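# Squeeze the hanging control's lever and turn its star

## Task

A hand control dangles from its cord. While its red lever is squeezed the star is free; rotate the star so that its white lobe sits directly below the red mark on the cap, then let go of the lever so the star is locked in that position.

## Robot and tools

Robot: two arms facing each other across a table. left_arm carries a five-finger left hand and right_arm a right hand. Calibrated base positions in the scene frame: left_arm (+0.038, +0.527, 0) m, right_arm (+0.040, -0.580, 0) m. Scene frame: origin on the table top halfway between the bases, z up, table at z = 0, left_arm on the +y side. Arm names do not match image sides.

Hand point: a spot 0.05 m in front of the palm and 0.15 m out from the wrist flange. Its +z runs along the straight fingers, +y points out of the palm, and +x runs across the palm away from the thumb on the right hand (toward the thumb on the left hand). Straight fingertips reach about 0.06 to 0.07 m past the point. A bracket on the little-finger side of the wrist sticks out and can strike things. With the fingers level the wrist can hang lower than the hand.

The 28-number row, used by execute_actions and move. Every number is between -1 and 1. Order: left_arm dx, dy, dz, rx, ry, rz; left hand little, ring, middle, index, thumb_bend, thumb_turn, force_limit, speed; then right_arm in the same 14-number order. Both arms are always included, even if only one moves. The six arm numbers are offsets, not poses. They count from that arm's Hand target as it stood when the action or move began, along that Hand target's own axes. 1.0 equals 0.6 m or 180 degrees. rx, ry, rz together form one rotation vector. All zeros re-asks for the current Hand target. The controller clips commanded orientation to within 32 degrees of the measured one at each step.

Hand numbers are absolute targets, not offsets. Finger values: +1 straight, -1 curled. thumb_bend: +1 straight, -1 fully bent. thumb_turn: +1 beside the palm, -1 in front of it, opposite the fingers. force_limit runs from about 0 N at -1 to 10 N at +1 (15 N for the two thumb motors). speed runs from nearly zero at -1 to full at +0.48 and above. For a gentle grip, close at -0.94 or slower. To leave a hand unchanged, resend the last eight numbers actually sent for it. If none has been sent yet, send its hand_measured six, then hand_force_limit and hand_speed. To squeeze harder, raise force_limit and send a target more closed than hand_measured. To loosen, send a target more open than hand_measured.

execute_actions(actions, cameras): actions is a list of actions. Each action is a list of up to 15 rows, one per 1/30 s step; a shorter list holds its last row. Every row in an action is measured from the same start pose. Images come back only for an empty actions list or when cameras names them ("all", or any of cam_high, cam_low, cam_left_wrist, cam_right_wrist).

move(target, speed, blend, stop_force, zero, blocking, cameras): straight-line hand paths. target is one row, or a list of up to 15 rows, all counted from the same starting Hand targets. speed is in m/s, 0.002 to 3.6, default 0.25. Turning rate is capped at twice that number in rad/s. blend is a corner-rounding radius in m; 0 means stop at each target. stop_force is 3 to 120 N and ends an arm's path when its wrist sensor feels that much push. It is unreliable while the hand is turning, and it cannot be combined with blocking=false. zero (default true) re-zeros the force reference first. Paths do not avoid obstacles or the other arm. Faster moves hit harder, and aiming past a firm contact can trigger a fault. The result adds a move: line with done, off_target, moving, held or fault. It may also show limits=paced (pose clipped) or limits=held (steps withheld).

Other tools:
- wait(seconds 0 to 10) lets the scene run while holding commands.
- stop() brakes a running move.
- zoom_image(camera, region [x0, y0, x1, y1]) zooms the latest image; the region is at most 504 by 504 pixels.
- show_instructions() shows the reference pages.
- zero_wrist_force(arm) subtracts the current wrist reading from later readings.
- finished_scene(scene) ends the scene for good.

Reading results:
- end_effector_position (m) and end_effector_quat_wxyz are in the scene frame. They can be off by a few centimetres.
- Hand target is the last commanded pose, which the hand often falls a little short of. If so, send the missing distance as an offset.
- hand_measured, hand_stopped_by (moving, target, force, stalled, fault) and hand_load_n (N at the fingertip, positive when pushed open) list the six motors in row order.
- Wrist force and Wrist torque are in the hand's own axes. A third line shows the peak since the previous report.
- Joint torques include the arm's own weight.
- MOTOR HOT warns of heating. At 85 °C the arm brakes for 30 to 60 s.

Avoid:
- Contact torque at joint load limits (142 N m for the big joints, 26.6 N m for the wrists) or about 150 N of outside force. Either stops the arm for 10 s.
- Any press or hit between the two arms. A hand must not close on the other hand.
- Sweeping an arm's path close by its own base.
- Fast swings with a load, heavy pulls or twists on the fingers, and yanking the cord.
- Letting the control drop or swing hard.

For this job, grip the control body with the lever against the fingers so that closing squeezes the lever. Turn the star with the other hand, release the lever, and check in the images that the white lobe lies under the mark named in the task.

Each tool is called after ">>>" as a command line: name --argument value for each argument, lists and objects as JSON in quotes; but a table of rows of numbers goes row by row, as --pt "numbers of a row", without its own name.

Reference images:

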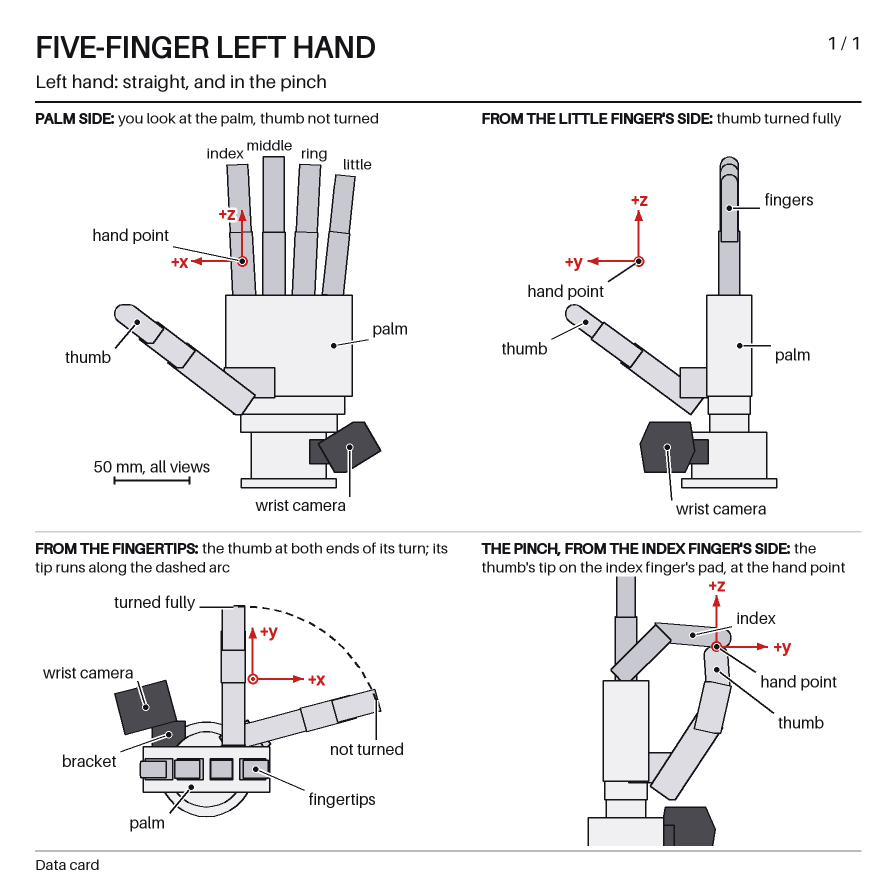

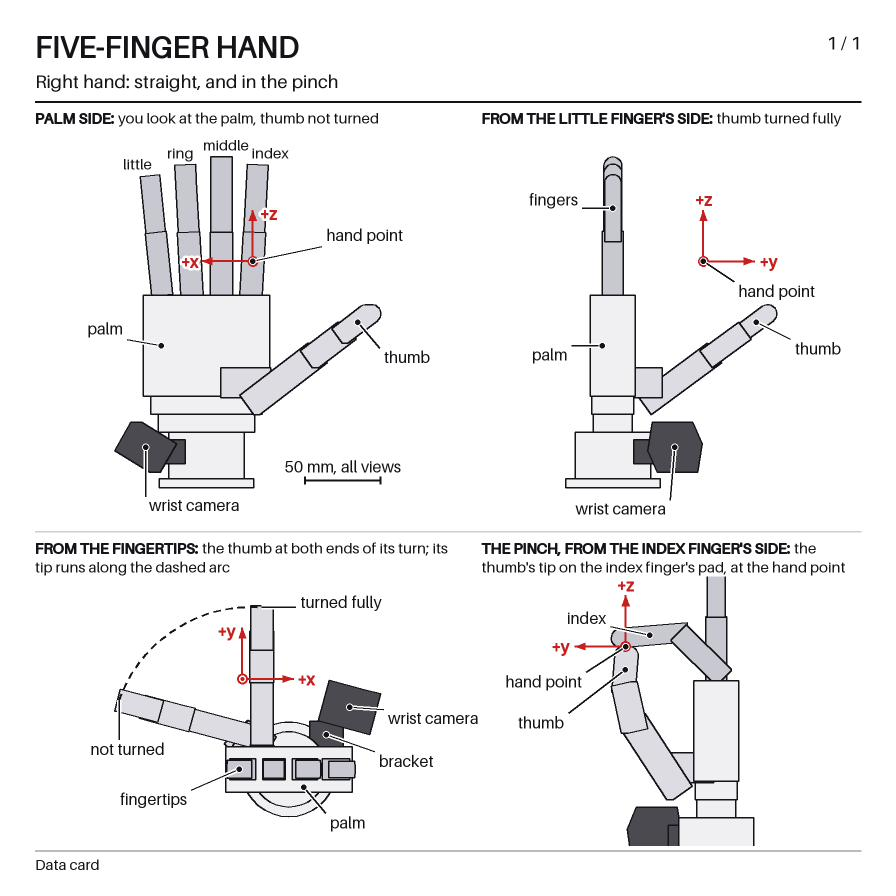

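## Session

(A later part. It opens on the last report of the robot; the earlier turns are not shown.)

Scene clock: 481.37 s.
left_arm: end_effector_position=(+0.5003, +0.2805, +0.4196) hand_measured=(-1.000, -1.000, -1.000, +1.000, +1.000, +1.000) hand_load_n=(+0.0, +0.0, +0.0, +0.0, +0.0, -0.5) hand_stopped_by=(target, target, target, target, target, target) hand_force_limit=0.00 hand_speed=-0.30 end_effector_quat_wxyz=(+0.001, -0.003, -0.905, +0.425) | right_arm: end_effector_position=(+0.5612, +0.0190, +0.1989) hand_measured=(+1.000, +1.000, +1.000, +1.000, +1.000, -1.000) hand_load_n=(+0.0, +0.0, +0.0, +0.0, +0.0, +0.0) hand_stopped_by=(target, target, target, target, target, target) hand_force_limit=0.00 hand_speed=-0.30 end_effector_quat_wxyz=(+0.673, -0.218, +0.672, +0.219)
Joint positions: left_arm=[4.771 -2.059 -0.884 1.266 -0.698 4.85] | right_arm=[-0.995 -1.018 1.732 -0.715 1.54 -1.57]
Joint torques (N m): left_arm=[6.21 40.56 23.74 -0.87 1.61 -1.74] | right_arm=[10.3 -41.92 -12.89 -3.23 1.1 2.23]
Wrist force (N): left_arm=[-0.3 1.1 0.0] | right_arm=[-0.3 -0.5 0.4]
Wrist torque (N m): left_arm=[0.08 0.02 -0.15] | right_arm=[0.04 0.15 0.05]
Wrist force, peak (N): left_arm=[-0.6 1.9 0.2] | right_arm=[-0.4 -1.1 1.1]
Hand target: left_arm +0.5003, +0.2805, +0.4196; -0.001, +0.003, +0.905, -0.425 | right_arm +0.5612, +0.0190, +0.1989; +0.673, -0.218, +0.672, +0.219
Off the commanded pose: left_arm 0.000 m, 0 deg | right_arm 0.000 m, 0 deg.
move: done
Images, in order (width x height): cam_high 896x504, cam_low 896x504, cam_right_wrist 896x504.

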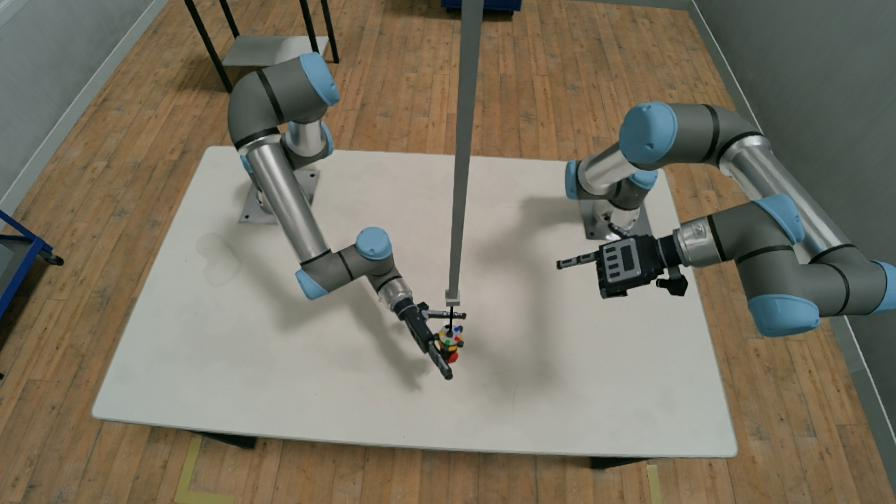

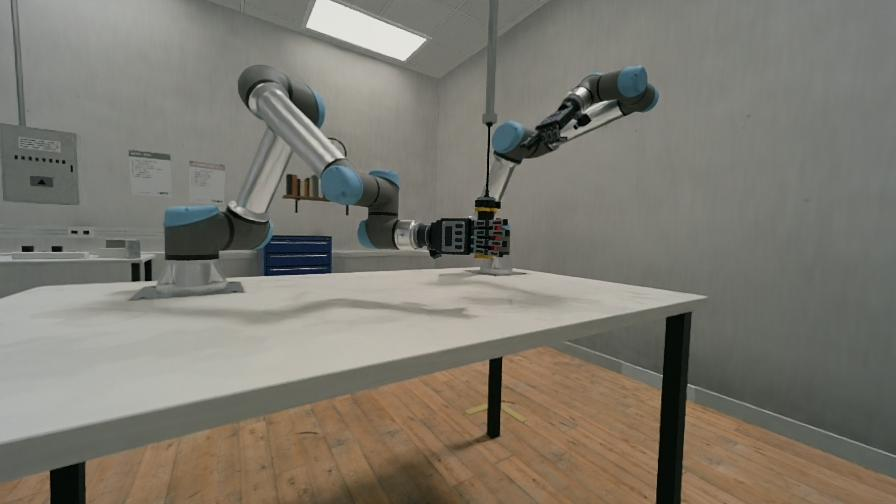

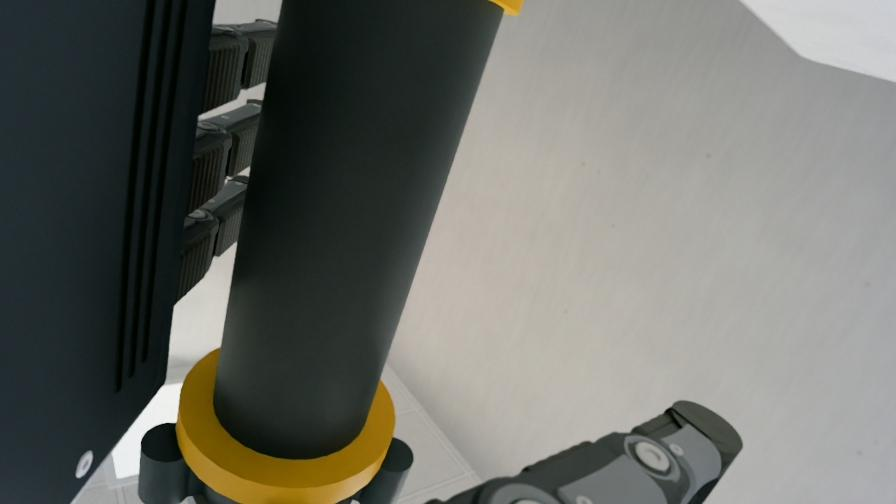

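>>> execute_actions --actions '[[[0,0,0,0,0,0,-1,-1,-1,1,1,1,0.0,-0.3,0,0,0,0,0,0,-1,-1,-1,-1,-1,-1,-0.2,-0.75]]]' --cameras '["cam_high", "cam_low", "cam_right_wrist"]'

>>> wait --seconds 1 --cameras '["cam_high", "cam_low", "cam_right_wrist"]'

>>> zoom_image --camera "cam_high" --region '[400, 280, 500, 400]'

>>> zoom_image --camera "cam_low" --region '[410, 180, 550, 280]'

Scene clock: 504.73 s.
left_arm: end_effector_position=(+0.5003, +0.2805, +0.4196) hand_measured=(-1.000, -1.000, -1.000, +1.000, +1.000, +1.000) hand_load_n=(+0.0, +0.5, +0.0, +0.0, +0.0, +0.0) hand_stopped_by=(target, target, target, target, target, target) hand_force_limit=0.00 hand_speed=-0.30 end_effector_quat_wxyz=(+0.001, -0.003, -0.905, +0.425) | right_arm: end_effector_position=(+0.5612, +0.0190, +0.1989) hand_measured=(-0.498, -0.428, -0.360, -0.360, +0.376, -1.000) hand_load_n=(+3.5, +1.5, +3.0, +3.5, +8.0, +1.5) hand_stopped_by=(force, force, force, force, force, target) hand_force_limit=-0.20 hand_speed=-0.75 end_effector_quat_wxyz=(+0.673, -0.218, +0.672, +0.219)
Joint positions: left_arm=[4.771 -2.059 -0.884 1.266 -0.698 4.85] | right_arm=[-0.995 -1.018 1.732 -0.715 1.54 -1.57]
Joint torques (N m): left_arm=[6.62 40.92 24.35 -0.88 1.55 -2.07] | right_arm=[-9.1 -41.91 -25.69 -1.93 -0.95 -2.4]
Wrist force (N): left_arm=[-0.5 1.2 -0.1] | right_arm=[0.3 -0.6 0.8]
Wrist torque (N m): left_arm=[0.09 0.05 -0.16] | right_arm=[0.00 0.14 0.04]
Wrist force, peak (N): left_arm=[-0.9 1.6 0.0] | right_arm=[-3.3 -0.4 1.2]
Hand target: left_arm +0.5003, +0.2805, +0.4196; -0.001, +0.003, +0.905, -0.425 | right_arm +0.5612, +0.0190, +0.1989; +0.673, -0.218, +0.672, +0.219
Off the commanded pose: left_arm 0.000 m, 0 deg | right_arm 0.000 m, 0 deg.
Images, in order (width x height): cam_high 896x504, cam_low 896x504, cam_right_wrist 896x504.

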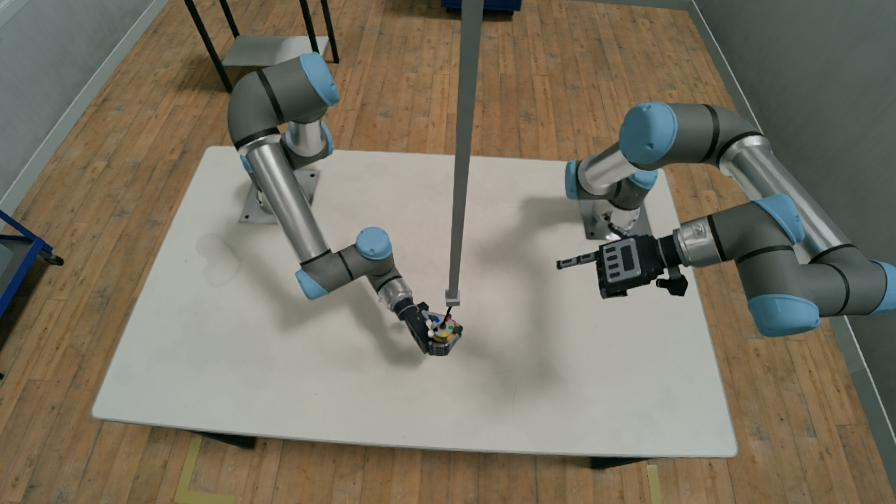

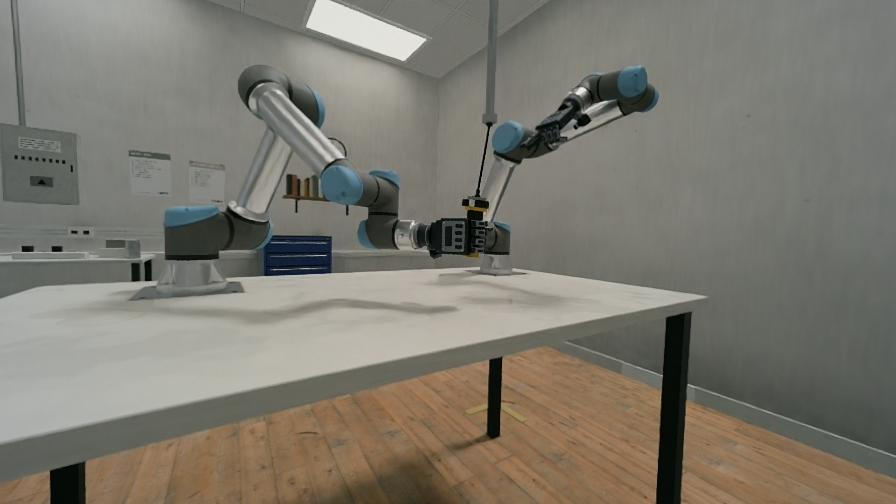

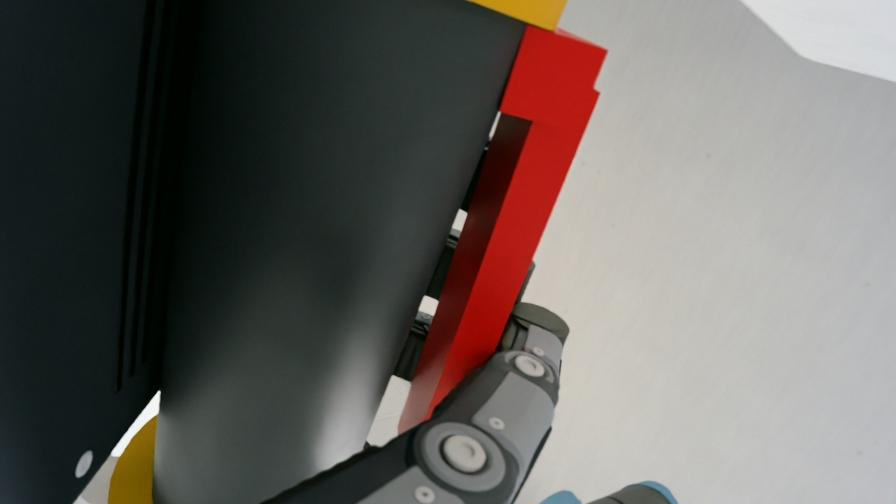

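Scene clock: 505.73 s.
left_arm: end_effector_position=(+0.5003, +0.2805, +0.4196) hand_measured=(-1.000, -1.000, -1.000, +1.000, +1.000, +1.000) hand_load_n=(+0.0, +0.0, +0.0, +0.0, +0.0, +0.0) hand_stopped_by=(target, target, target, target, target, target) hand_force_limit=0.00 hand_speed=-0.30 end_effector_quat_wxyz=(+0.001, -0.003, -0.905, +0.425) | right_arm: end_effector_position=(+0.5612, +0.0190, +0.1989) hand_measured=(-0.498, -0.428, -0.360, -0.360, +0.376, -1.000) hand_load_n=(+3.5, +1.0, +3.0, +3.5, +8.0, +1.5) hand_stopped_by=(force, force, force, force, force, target) hand_force_limit=-0.20 hand_speed=-0.75 end_effector_quat_wxyz=(+0.673, -0.218, +0.672, +0.219)
Joint positions: left_arm=[4.771 -2.059 -0.884 1.266 -0.698 4.85] | right_arm=[-0.995 -1.018 1.732 -0.715 1.54 -1.57]
Joint torques (N m): left_arm=[5.08 41.2 24.28 -0.9 1.35 -1.72] | right_arm=[-8.92 -36.73 -23.07 0.4 -1.12 -2.43]
Wrist force (N): left_arm=[-0.5 1.2 -0.1] | right_arm=[0.4 -0.6 0.7]
Wrist torque (N m): left_arm=[0.09 0.04 -0.15] | right_arm=[0.00 0.10 0.05]
Wrist force, peak (N): left_arm=[-0.6 1.5 -0.2] | right_arm=[0.1 -0.8 0.8]
Hand target: left_arm +0.5003, +0.2805, +0.4196; -0.001, +0.003, +0.905, -0.425 | right_arm +0.5612, +0.0190, +0.1989; +0.673, -0.218, +0.672, +0.219
Off the commanded pose: left_arm 0.000 m, 0 deg | right_arm 0.000 m, 0 deg.
wait: 1.00 s; at rest by 0.17 s
Images, in order (width x height): cam_high 896x504, cam_low 896x504, cam_right_wrist 896x504.

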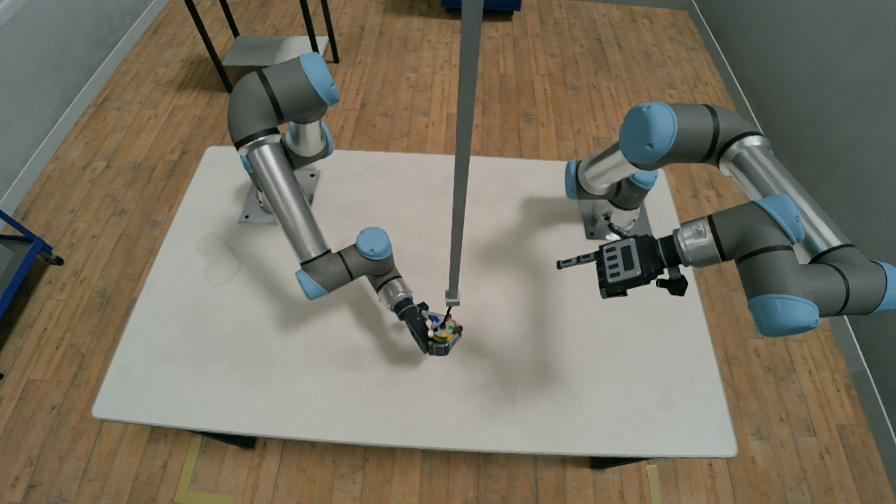

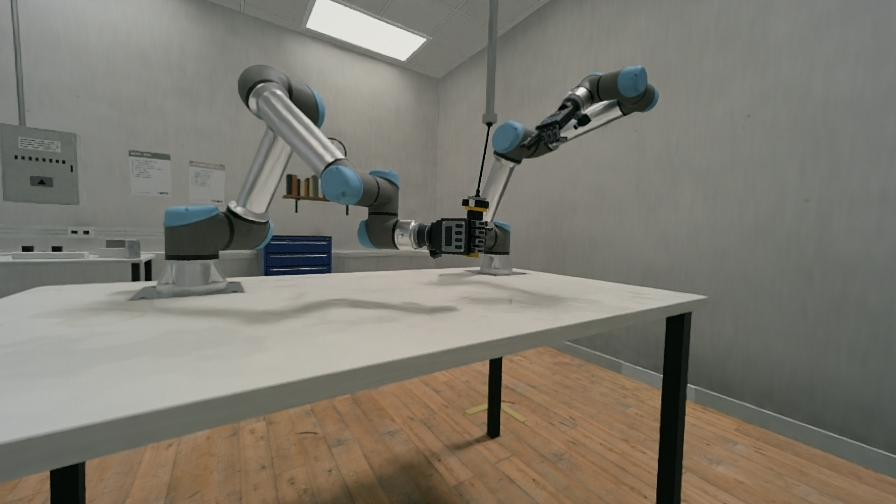

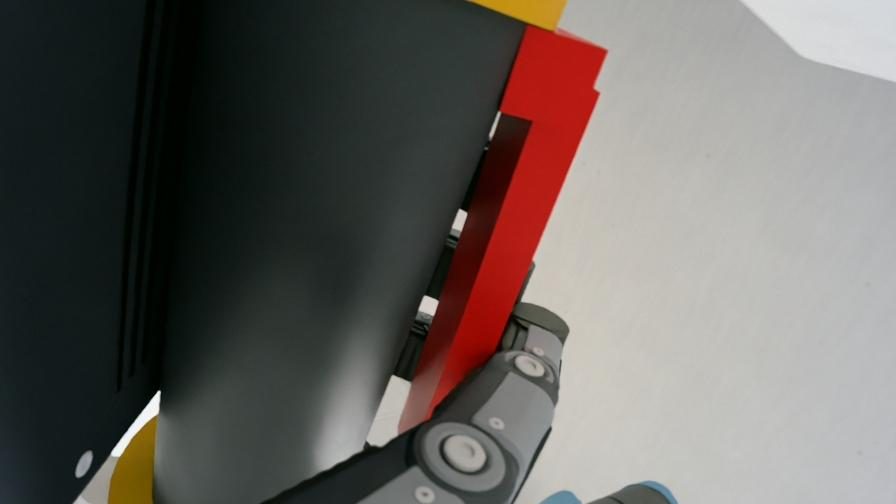

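Scaled by 4.200 from the camera's 896x504 image, which has a finer 1280x720 frame.

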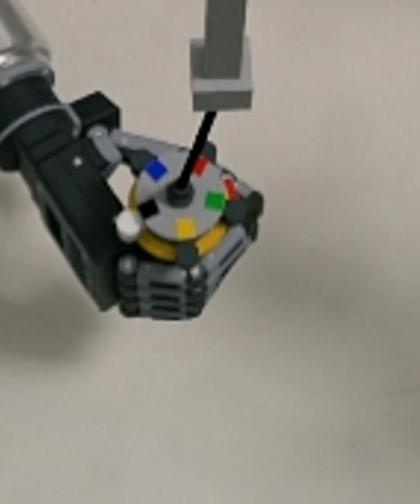

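Scaled by 3.600 from the camera's 896x504 image, which has a finer 1280x720 frame.

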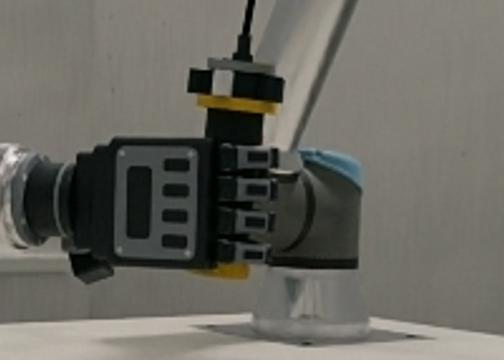

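>>> execute_actions --actions '[[[0,0,0,0,0,0,-1,-1,-1,1,1,1,0.0,-0.3,0,0,0,0,0,0,-1,-1,-1,-1,-0.95,-1,0.5,-0.85]]]' --cameras '["cam_right_wrist"]'

>>> zoom_image --camera "cam_right_wrist" --region '[340, 0, 640, 504]'

Scene clock: 527.63 s.
left_arm: end_effector_position=(+0.5003, +0.2805, +0.4196) hand_measured=(-1.000, -1.000, -1.000, +1.000, +1.000, +1.000) hand_load_n=(+0.0, +0.0, +0.0, -0.5, +0.0, +0.0) hand_stopped_by=(target, target, target, target, target, target) hand_force_limit=0.00 hand_speed=-0.30 end_effector_quat_wxyz=(+0.001, -0.003, -0.905, +0.425) | right_arm: end_effector_position=(+0.5612, +0.0190, +0.1989) hand_measured=(-0.498, -0.428, -0.360, -0.360, +0.368, -1.000) hand_load_n=(+3.5, +1.5, +3.5, +3.5, +10.5, +2.0) hand_stopped_by=(force, force, force, force, force, target) hand_force_limit=0.50 hand_speed=-0.85 end_effector_quat_wxyz=(+0.673, -0.218, +0.672, +0.219)
Joint positions: left_arm=[4.771 -2.059 -0.884 1.266 -0.698 4.85] | right_arm=[-0.995 -1.018 1.732 -0.715 1.54 -1.57]
Joint torques (N m): left_arm=[5.97 40.9 23.94 -0.64 1.45 -1.79] | right_arm=[-8.79 -31.09 -18.84 0.38 -1.07 -2.37]
Wrist force (N): left_arm=[-0.6 1.2 -0.1] | right_arm=[0.1 -0.8 0.7]
Wrist torque (N m): left_arm=[0.10 0.07 -0.17] | right_arm=[-0.03 0.13 0.03]
Wrist force, peak (N): left_arm=[-0.7 1.5 -0.4] | right_arm=[-0.2 -1.0 0.9]
Hand target: left_arm +0.5003, +0.2805, +0.4196; -0.001, +0.003, +0.905, -0.425 | right_arm +0.5612, +0.0190, +0.1989; +0.673, -0.218, +0.672, +0.219
Off the commanded pose: left_arm 0.000 m, 0 deg | right_arm 0.000 m, 0 deg.
Images, in order (width x height): cam_right_wrist 896x504.

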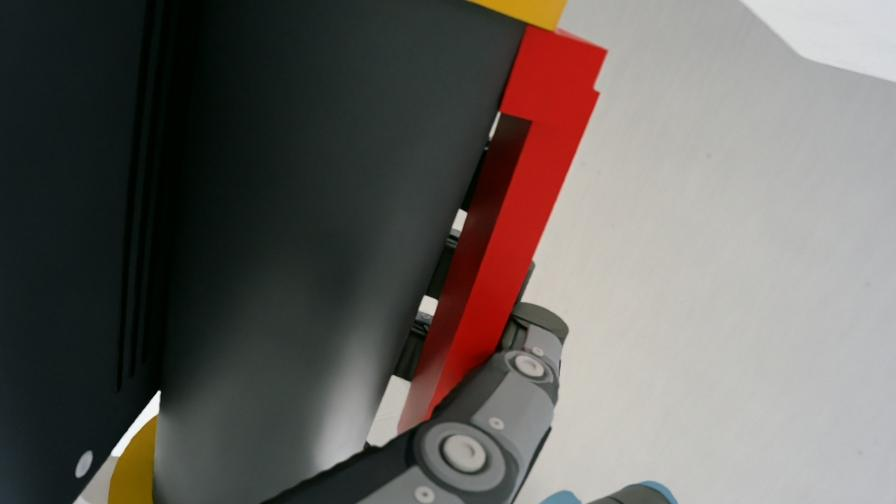

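Scaled by 1.000.

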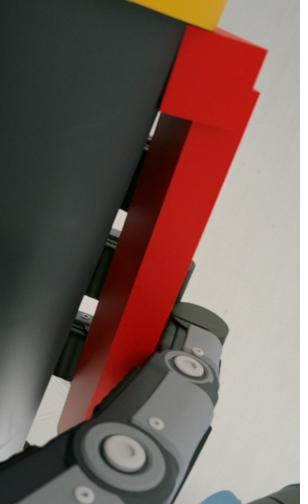

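>>> execute_actions --actions '[[[0,0,0,0,0,0,-1,-1,-1,1,1,1,0.0,-0.3,0,0,0,0,0,0,1,1,1,1,1,-1,0.5,-0.8]]]' --cameras '[]'

>>> wait --seconds 3 --cameras '["cam_high", "cam_low", "cam_right_wrist"]'

>>> zoom_image --camera "cam_high" --region '[400, 280, 500, 400]'

>>> zoom_image --camera "cam_low" --region '[410, 180, 550, 280]'

Scene clock: 575.07 s.
left_arm: end_effector_position=(+0.5003, +0.2805, +0.4196) hand_measured=(-1.000, -1.000, -1.000, +1.000, +1.000, +1.000) hand_load_n=(+0.0, +0.0, +0.0, -0.5, +0.0, +0.0) hand_stopped_by=(target, target, target, target, target, target) hand_force_limit=0.00 hand_speed=-0.30 end_effector_quat_wxyz=(+0.001, -0.003, -0.905, +0.425) | right_arm: end_effector_position=(+0.5612, +0.0190, +0.1989) hand_measured=(+1.000, +1.000, +1.000, +1.000, +1.000, -1.000) hand_load_n=(+0.0, +0.0, +0.0, +0.0, +0.0, -0.5) hand_stopped_by=(target, target, target, target, target, target) hand_force_limit=0.50 hand_speed=-0.80 end_effector_quat_wxyz=(+0.673, -0.218, +0.672, +0.219)
Joint positions: left_arm=[4.771 -2.059 -0.884 1.266 -0.698 4.85] | right_arm=[-0.995 -1.018 1.732 -0.715 1.54 -1.57]
Joint torques (N m): left_arm=[5.75 40.87 23.71 -0.61 1.59 -1.78] | right_arm=[-7.68 -38.11 -10.8 0.17 -0.02 -2.12]
Wrist force (N): left_arm=[-0.6 1.3 0.1] | right_arm=[-0.4 -0.8 0.3]
Wrist torque (N m): left_arm=[0.10 0.08 -0.17] | right_arm=[-0.01 0.16 0.04]
Wrist force, peak (N): left_arm=[-0.8 1.6 -0.2] | right_arm=[-12.1 -0.3 -0.3]
Hand target: left_arm +0.5003, +0.2805, +0.4196; -0.001, +0.003, +0.905, -0.425 | right_arm +0.5612, +0.0190, +0.1989; +0.673, -0.218, +0.672, +0.219
Off the commanded pose: left_arm 0.000 m, 0 deg | right_arm 0.000 m, 0 deg.
No camera images: "cameras" was empty.

Scene clock: 578.07 s.
left_arm: end_effector_position=(+0.5003, +0.2805, +0.4196) hand_measured=(-1.000, -1.000, -1.000, +1.000, +1.000, +1.000) hand_load_n=(+0.0, +0.0, +0.0, +0.0, +0.0, +0.0) hand_stopped_by=(target, target, target, target, target, target) hand_force_limit=0.00 hand_speed=-0.30 end_effector_quat_wxyz=(+0.001, -0.003, -0.905, +0.425) | right_arm: end_effector_position=(+0.5612, +0.0190, +0.1989) hand_measured=(+1.000, +1.000, +1.000, +1.000, +1.000, -1.000) hand_load_n=(+0.0, +0.0, +0.0, +0.0, +0.0, +0.0) hand_stopped_by=(target, target, target, target, target, target) hand_force_limit=0.50 hand_speed=-0.80 end_effector_quat_wxyz=(+0.673, -0.218, +0.672, +0.219)
Joint positions: left_arm=[4.771 -2.059 -0.884 1.266 -0.698 4.85] | right_arm=[-0.995 -1.018 1.732 -0.715 1.54 -1.57]
Joint torques (N m): left_arm=[5.28 41.16 23.07 -0.82 1.47 -1.82] | right_arm=[-8.09 -45.42 -9.37 0.14 1.43 -2.17]
Wrist force (N): left_arm=[-0.4 1.1 -0.1] | right_arm=[-0.6 -0.8 0.3]
Wrist torque (N m): left_arm=[0.08 0.04 -0.15] | right_arm=[0.00 0.18 0.03]
Wrist force, peak (N): left_arm=[-0.7 1.6 -0.1] | right_arm=[-1.0 -0.8 0.3]
Hand target: left_arm +0.5003, +0.2805, +0.4196; -0.001, +0.003, +0.905, -0.425 | right_arm +0.5612, +0.0190, +0.1989; +0.673, -0.218, +0.672, +0.219
Off the commanded pose: left_arm 0.000 m, 0 deg | right_arm 0.000 m, 0 deg.
wait: 3.00 s; at rest by 0.17 s
Images, in order (width x height): cam_high 896x504, cam_low 896x504, cam_right_wrist 896x504.

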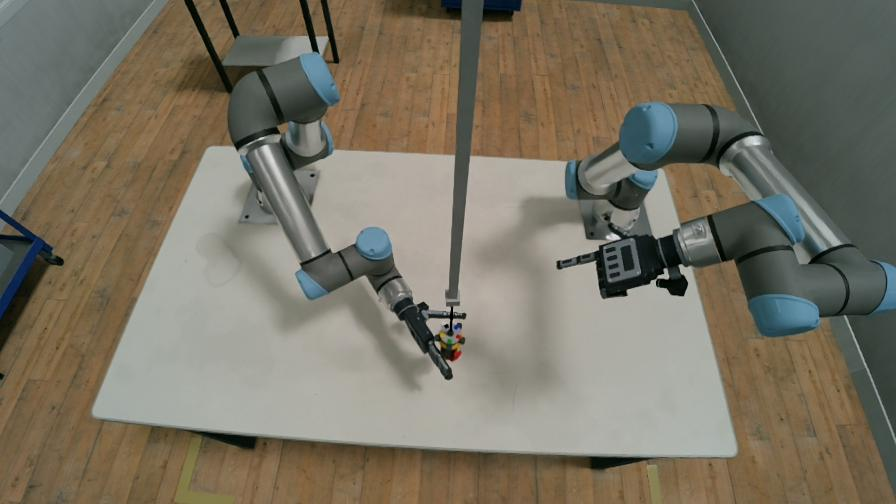

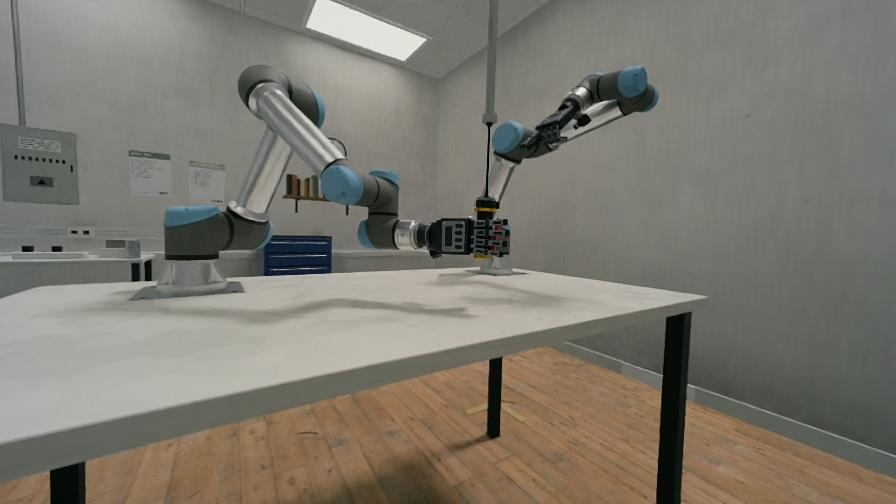

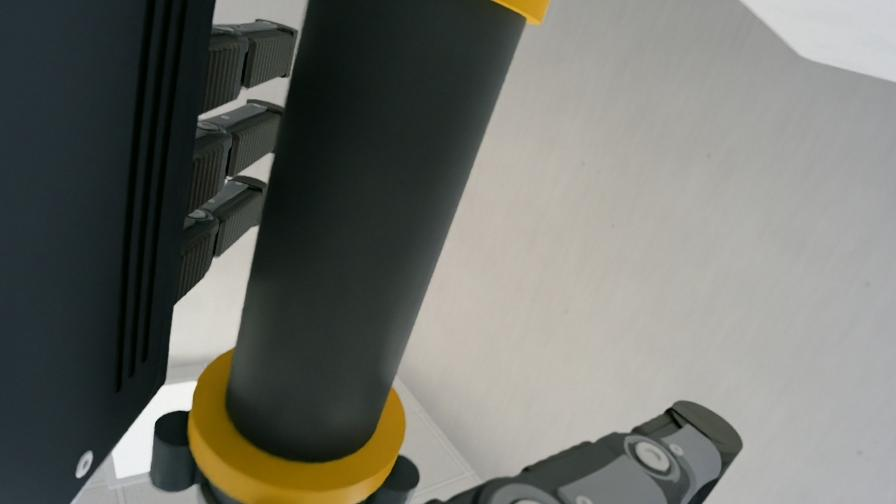

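Scaled by 4.200 from the camera's 896x504 image, which has a finer 1280x720 frame.

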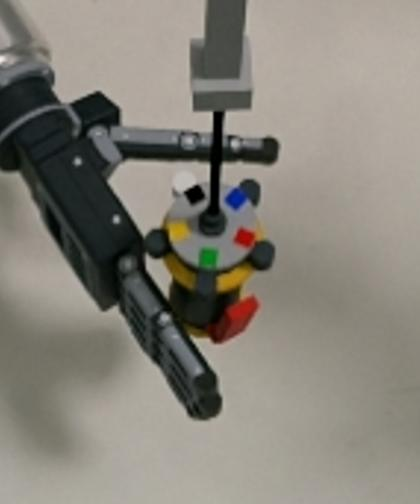

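Scaled by 3.600 from the camera's 896x504 image, which has a finer 1280x720 frame.

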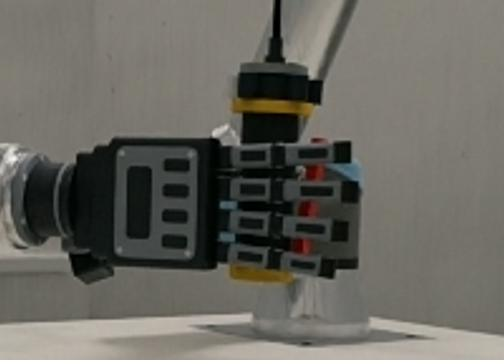

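>>> move --pt "0 0 0 0 0 0 -1 -1 -1 1 1 1 0.0 -0.3 0 0.0007 -0.0118 -0.1222 0 0 1 1 1 1 1 -1 0.5 -0.8" --pt "0 0 0 0 0 0 -1 -1 -1 1 1 1 0.0 -0.3 0 0.0196 0.0167 -0.1222 0 0 1 1 1 1 1 -1 0.5 -0.8" --speed 0.08 --cameras '["cam_high", "cam_low", "cam_right_wrist"]'

>>> zoom_image --camera "cam_high" --region '[400, 280, 500, 400]'

>>> zoom_image --camera "cam_low" --region '[410, 180, 550, 280]'

Scene clock: 606.13 s.
left_arm: end_effector_position=(+0.5003, +0.2805, +0.4196) hand_measured=(-1.000, -1.000, -1.000, +1.000, +1.000, +1.000) hand_load_n=(+0.0, +0.0, +0.0, +0.0, +0.0, +0.0) hand_stopped_by=(target, target, target, target, target, target) hand_force_limit=0.00 hand_speed=-0.30 end_effector_quat_wxyz=(+0.001, -0.003, -0.905, +0.425) | right_arm: end_effector_position=(+0.5623, +0.0345, +0.1989) hand_measured=(+1.000, +1.000, +1.000, +1.000, +1.000, -1.000) hand_load_n=(+0.0, +0.0, +0.0, +0.0, +0.0, +0.0) hand_stopped_by=(target, target, target, target, target, target) hand_force_limit=0.50 hand_speed=-0.80 end_effector_quat_wxyz=(+0.619, -0.343, +0.618, +0.343)
Joint positions: left_arm=[4.771 -2.059 -0.884 1.266 -0.698 4.85] | right_arm=[-1.129 -0.944 1.601 -0.658 1.022 -1.569]
Joint torques (N m): left_arm=[5.57 40.92 22.94 -0.76 1.58 -1.8] | right_arm=[-10.49 -47.76 -9.64 -3.2 -1.14 -0.25]
Wrist force (N): left_arm=[-0.7 1.2 -0.1] | right_arm=[-0.3 -0.7 0.4]
Wrist torque (N m): left_arm=[0.10 0.08 -0.17] | right_arm=[-0.05 0.15 -0.03]
Wrist force, peak (N): left_arm=[-0.7 1.7 0.0] | right_arm=[-0.5 -1.5 0.5]
Hand target: left_arm +0.5003, +0.2805, +0.4196; -0.001, +0.003, +0.905, -0.425 | right_arm +0.5624, +0.0344, +0.1989; +0.619, -0.343, +0.618, +0.343
Off the commanded pose: left_arm 0.000 m, 0 deg | right_arm 0.000 m, 0 deg.
move: done
Images, in order (width x height): cam_high 896x504, cam_low 896x504, cam_right_wrist 896x504.

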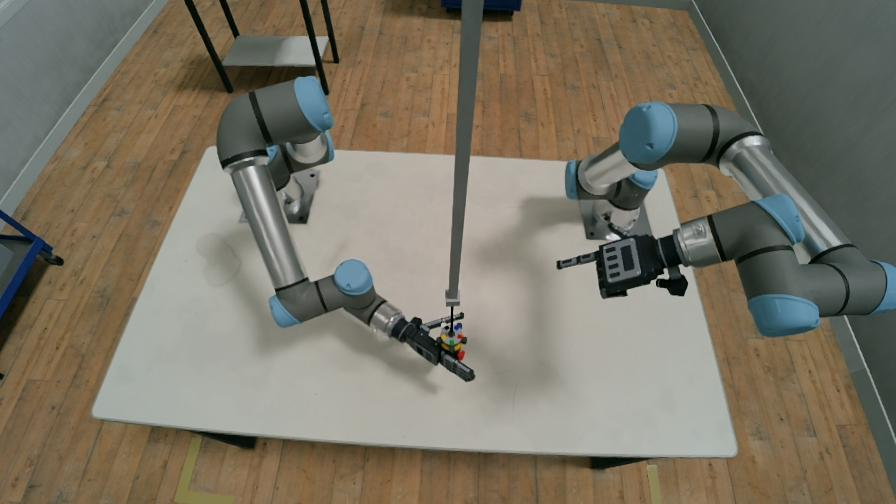

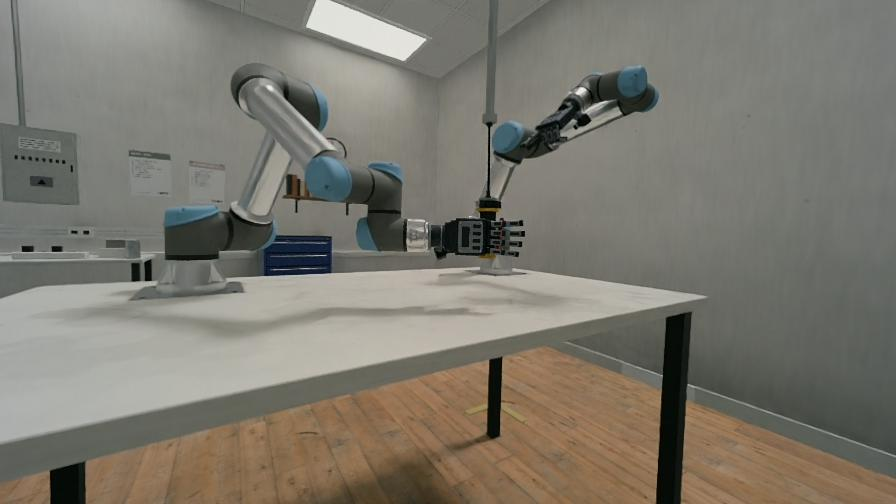

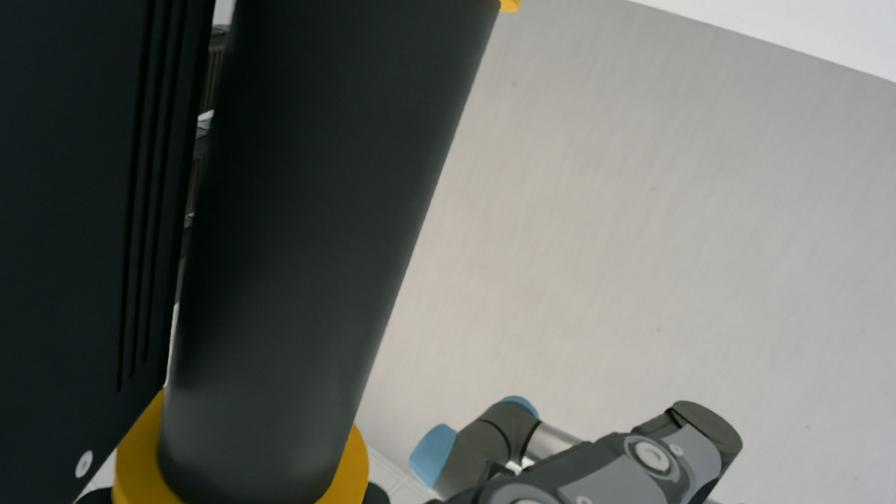

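Scaled by 4.200 from the camera's 896x504 image, which has a finer 1280x720 frame.

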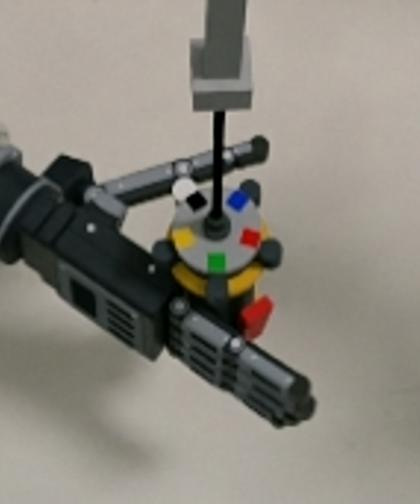

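Scaled by 3.600 from the camera's 896x504 image, which has a finer 1280x720 frame.

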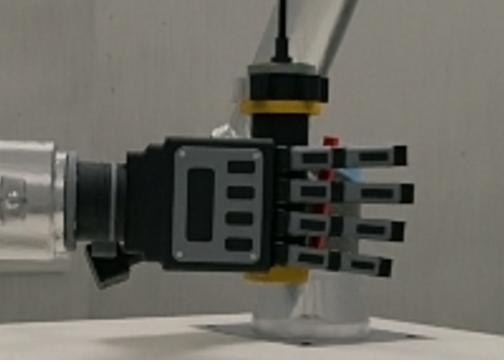

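>>> move --pt "0 0 0 0 0 0 -1 -1 -1 1 1 1 0.0 -0.3 0 -0.01 0 0 0 0 1 1 1 1 1 -1 0.5 -0.8" --pt "0 0 0 0 0 0 -1 -1 -1 1 1 1 0.0 -0.3 0 0.003 -0.0062 -0.0556 0 0 1 1 1 1 1 -1 0.5 -0.8" --speed 0.08 --cameras '["cam_high", "cam_low", "cam_right_wrist"]'

>>> zoom_image --camera "cam_high" --region '[400, 280, 500, 400]'

>>> zoom_image --camera "cam_low" --region '[410, 180, 550, 280]'

Scene clock: 628.90 s.
left_arm: end_effector_position=(+0.5003, +0.2805, +0.4196) hand_measured=(-1.000, -1.000, -1.000, +1.000, +1.000, +1.000) hand_load_n=(+0.0, +0.0, +0.0, +0.0, +0.0, -0.5) hand_stopped_by=(target, target, target, target, target, target) hand_force_limit=0.00 hand_speed=-0.30 end_effector_quat_wxyz=(+0.001, -0.003, -0.905, +0.425) | right_arm: end_effector_position=(+0.5591, +0.0321, +0.1989) hand_measured=(+1.000, +1.000, +1.000, +1.000, +1.000, -1.000) hand_load_n=(+0.0, +0.0, +0.0, +0.0, +0.0, +0.0) hand_stopped_by=(target, target, target, target, target, target) hand_force_limit=0.50 hand_speed=-0.80 end_effector_quat_wxyz=(+0.586, -0.395, +0.586, +0.396)
Joint positions: left_arm=[4.771 -2.059 -0.884 1.266 -0.698 4.85] | right_arm=[-1.179 -0.898 1.518 -0.621 0.798 -1.569]
Joint torques (N m): left_arm=[6.11 40.78 23.6 -0.87 1.38 -1.71] | right_arm=[10.81 -50.47 -8.11 -2.49 1.64 1.09]
Wrist force (N): left_arm=[-0.3 1.1 -0.4] | right_arm=[-0.2 -1.0 0.2]
Wrist torque (N m): left_arm=[0.10 0.01 -0.15] | right_arm=[-0.07 0.16 -0.03]
Wrist force, peak (N): left_arm=[-0.9 1.6 -0.2] | right_arm=[-0.2 -1.4 0.0]
Hand target: left_arm +0.5003, +0.2805, +0.4196; -0.001, +0.003, +0.905, -0.425 | right_arm +0.5589, +0.0322, +0.1989; +0.586, -0.395, +0.586, +0.396
Off the commanded pose: left_arm 0.000 m, 0 deg | right_arm 0.000 m, 0 deg.
move: done
Images, in order (width x height): cam_high 896x504, cam_low 896x504, cam_right_wrist 896x504.

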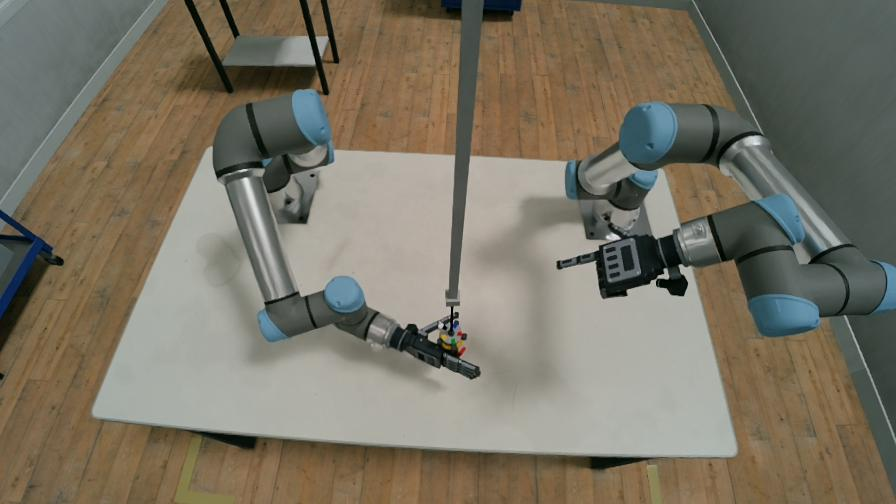

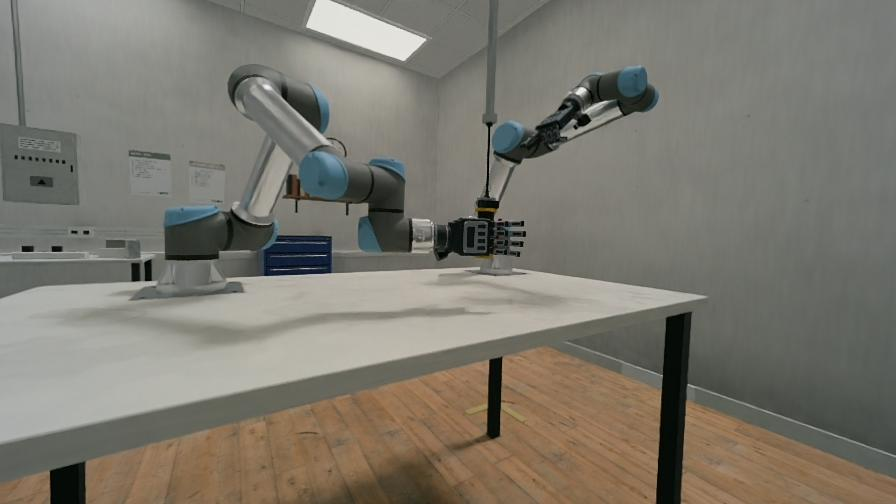

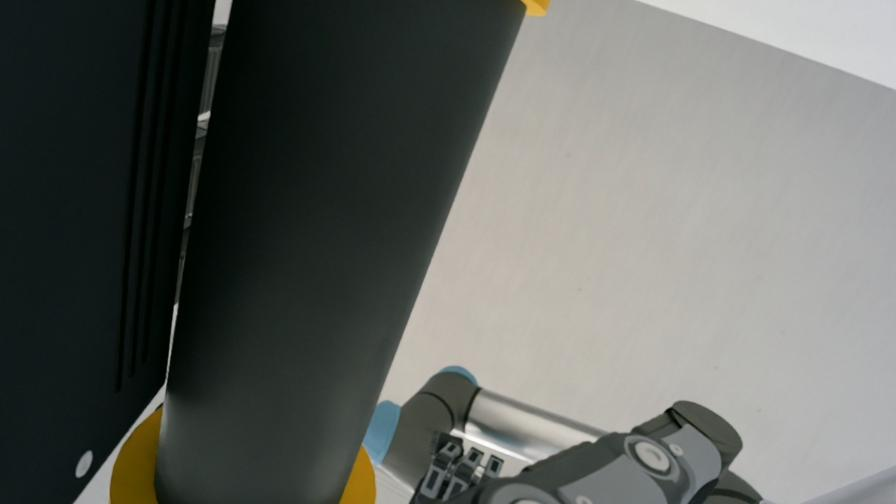

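Scaled by 4.200 from the camera's 896x504 image, which has a finer 1280x720 frame.

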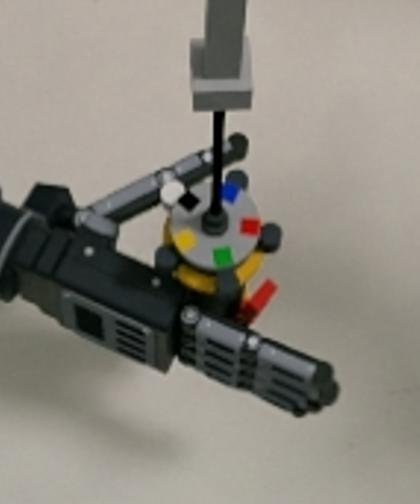

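Scaled by 3.600 from the camera's 896x504 image, which has a finer 1280x720 frame.

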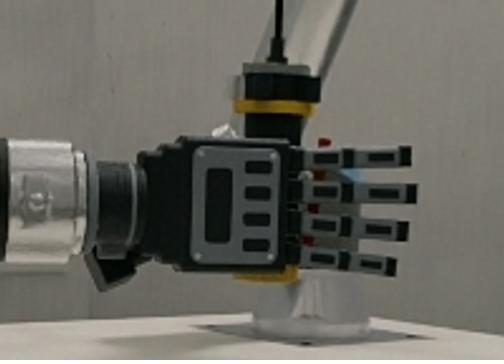

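>>> wait --seconds 0.5 --cameras '["cam_high", "cam_right_wrist"]'

>>> zoom_image --camera "cam_high" --region '[410, 290, 490, 390]'

Scene clock: 646.07 s.
left_arm: end_effector_position=(+0.5003, +0.2805, +0.4196) hand_measured=(-1.000, -1.000, -1.000, +1.000, +1.000, +1.000) hand_load_n=(+0.0, +0.0, +0.0, +0.0, +0.0, +0.0) hand_stopped_by=(target, target, target, target, target, target) hand_force_limit=0.00 hand_speed=-0.30 end_effector_quat_wxyz=(+0.001, -0.003, -0.905, +0.425) | right_arm: end_effector_position=(+0.5589, +0.0322, +0.1989) hand_measured=(+1.000, +1.000, +1.000, +1.000, +1.000, -1.000) hand_load_n=(+0.0, +0.0, +0.0, +0.0, +0.0, +0.0) hand_stopped_by=(target, target, target, target, target, target) hand_force_limit=0.50 hand_speed=-0.80 end_effector_quat_wxyz=(+0.586, -0.395, +0.586, +0.396)
Joint positions: left_arm=[4.771 -2.059 -0.884 1.266 -0.698 4.85] | right_arm=[-1.179 -0.899 1.518 -0.621 0.798 -1.569]
Joint torques (N m): left_arm=[6.51 41.12 22.84 -0.94 1.28 -1.76] | right_arm=[12.26 -50.79 -8.11 -3.08 -1.18 -2.4]
Wrist force (N): left_arm=[-0.8 1.3 -0.3] | right_arm=[0.0 -0.8 0.3]
Wrist torque (N m): left_arm=[0.11 0.09 -0.18] | right_arm=[-0.03 0.14 -0.02]
Wrist force, peak (N): left_arm=[-0.7 1.7 -0.4] | right_arm=[-0.5 -1.5 0.4]
Hand target: left_arm +0.5003, +0.2805, +0.4196; -0.001, +0.003, +0.905, -0.425 | right_arm +0.5589, +0.0322, +0.1989; +0.586, -0.395, +0.586, +0.396
Off the commanded pose: left_arm 0.000 m, 0 deg | right_arm 0.000 m, 0 deg.
wait: 0.50 s; at rest from the start
Images, in order (width x height): cam_high 896x504, cam_right_wrist 896x504.

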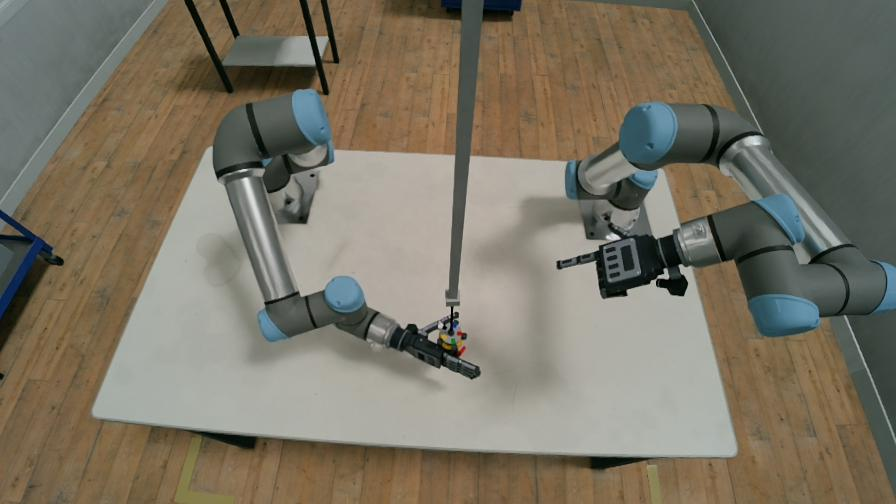

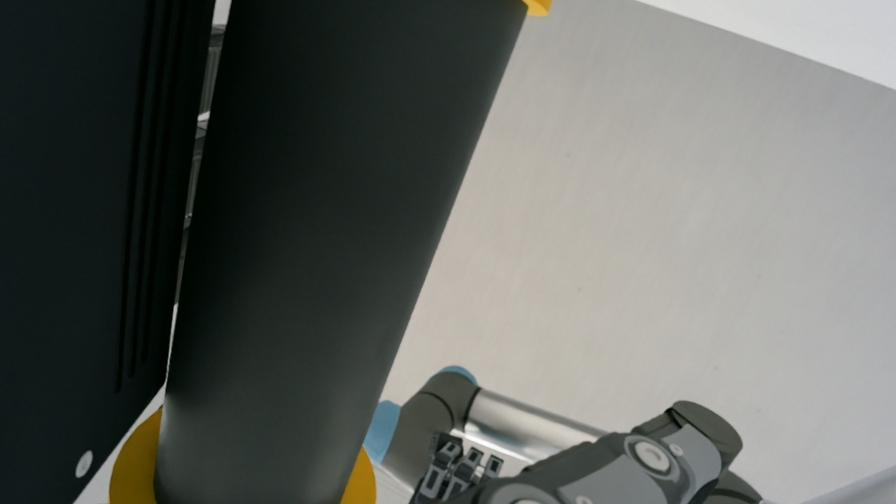

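Scaled by 5.040 from the camera's 896x504 image, which has a finer 1280x720 frame.

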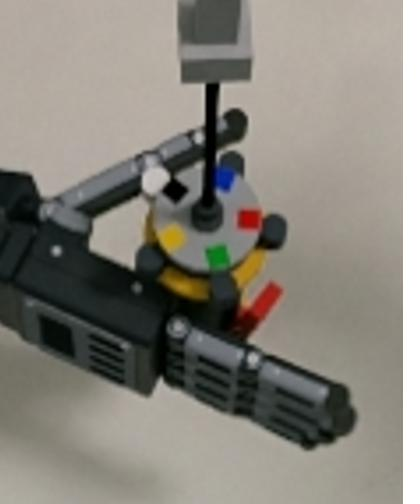

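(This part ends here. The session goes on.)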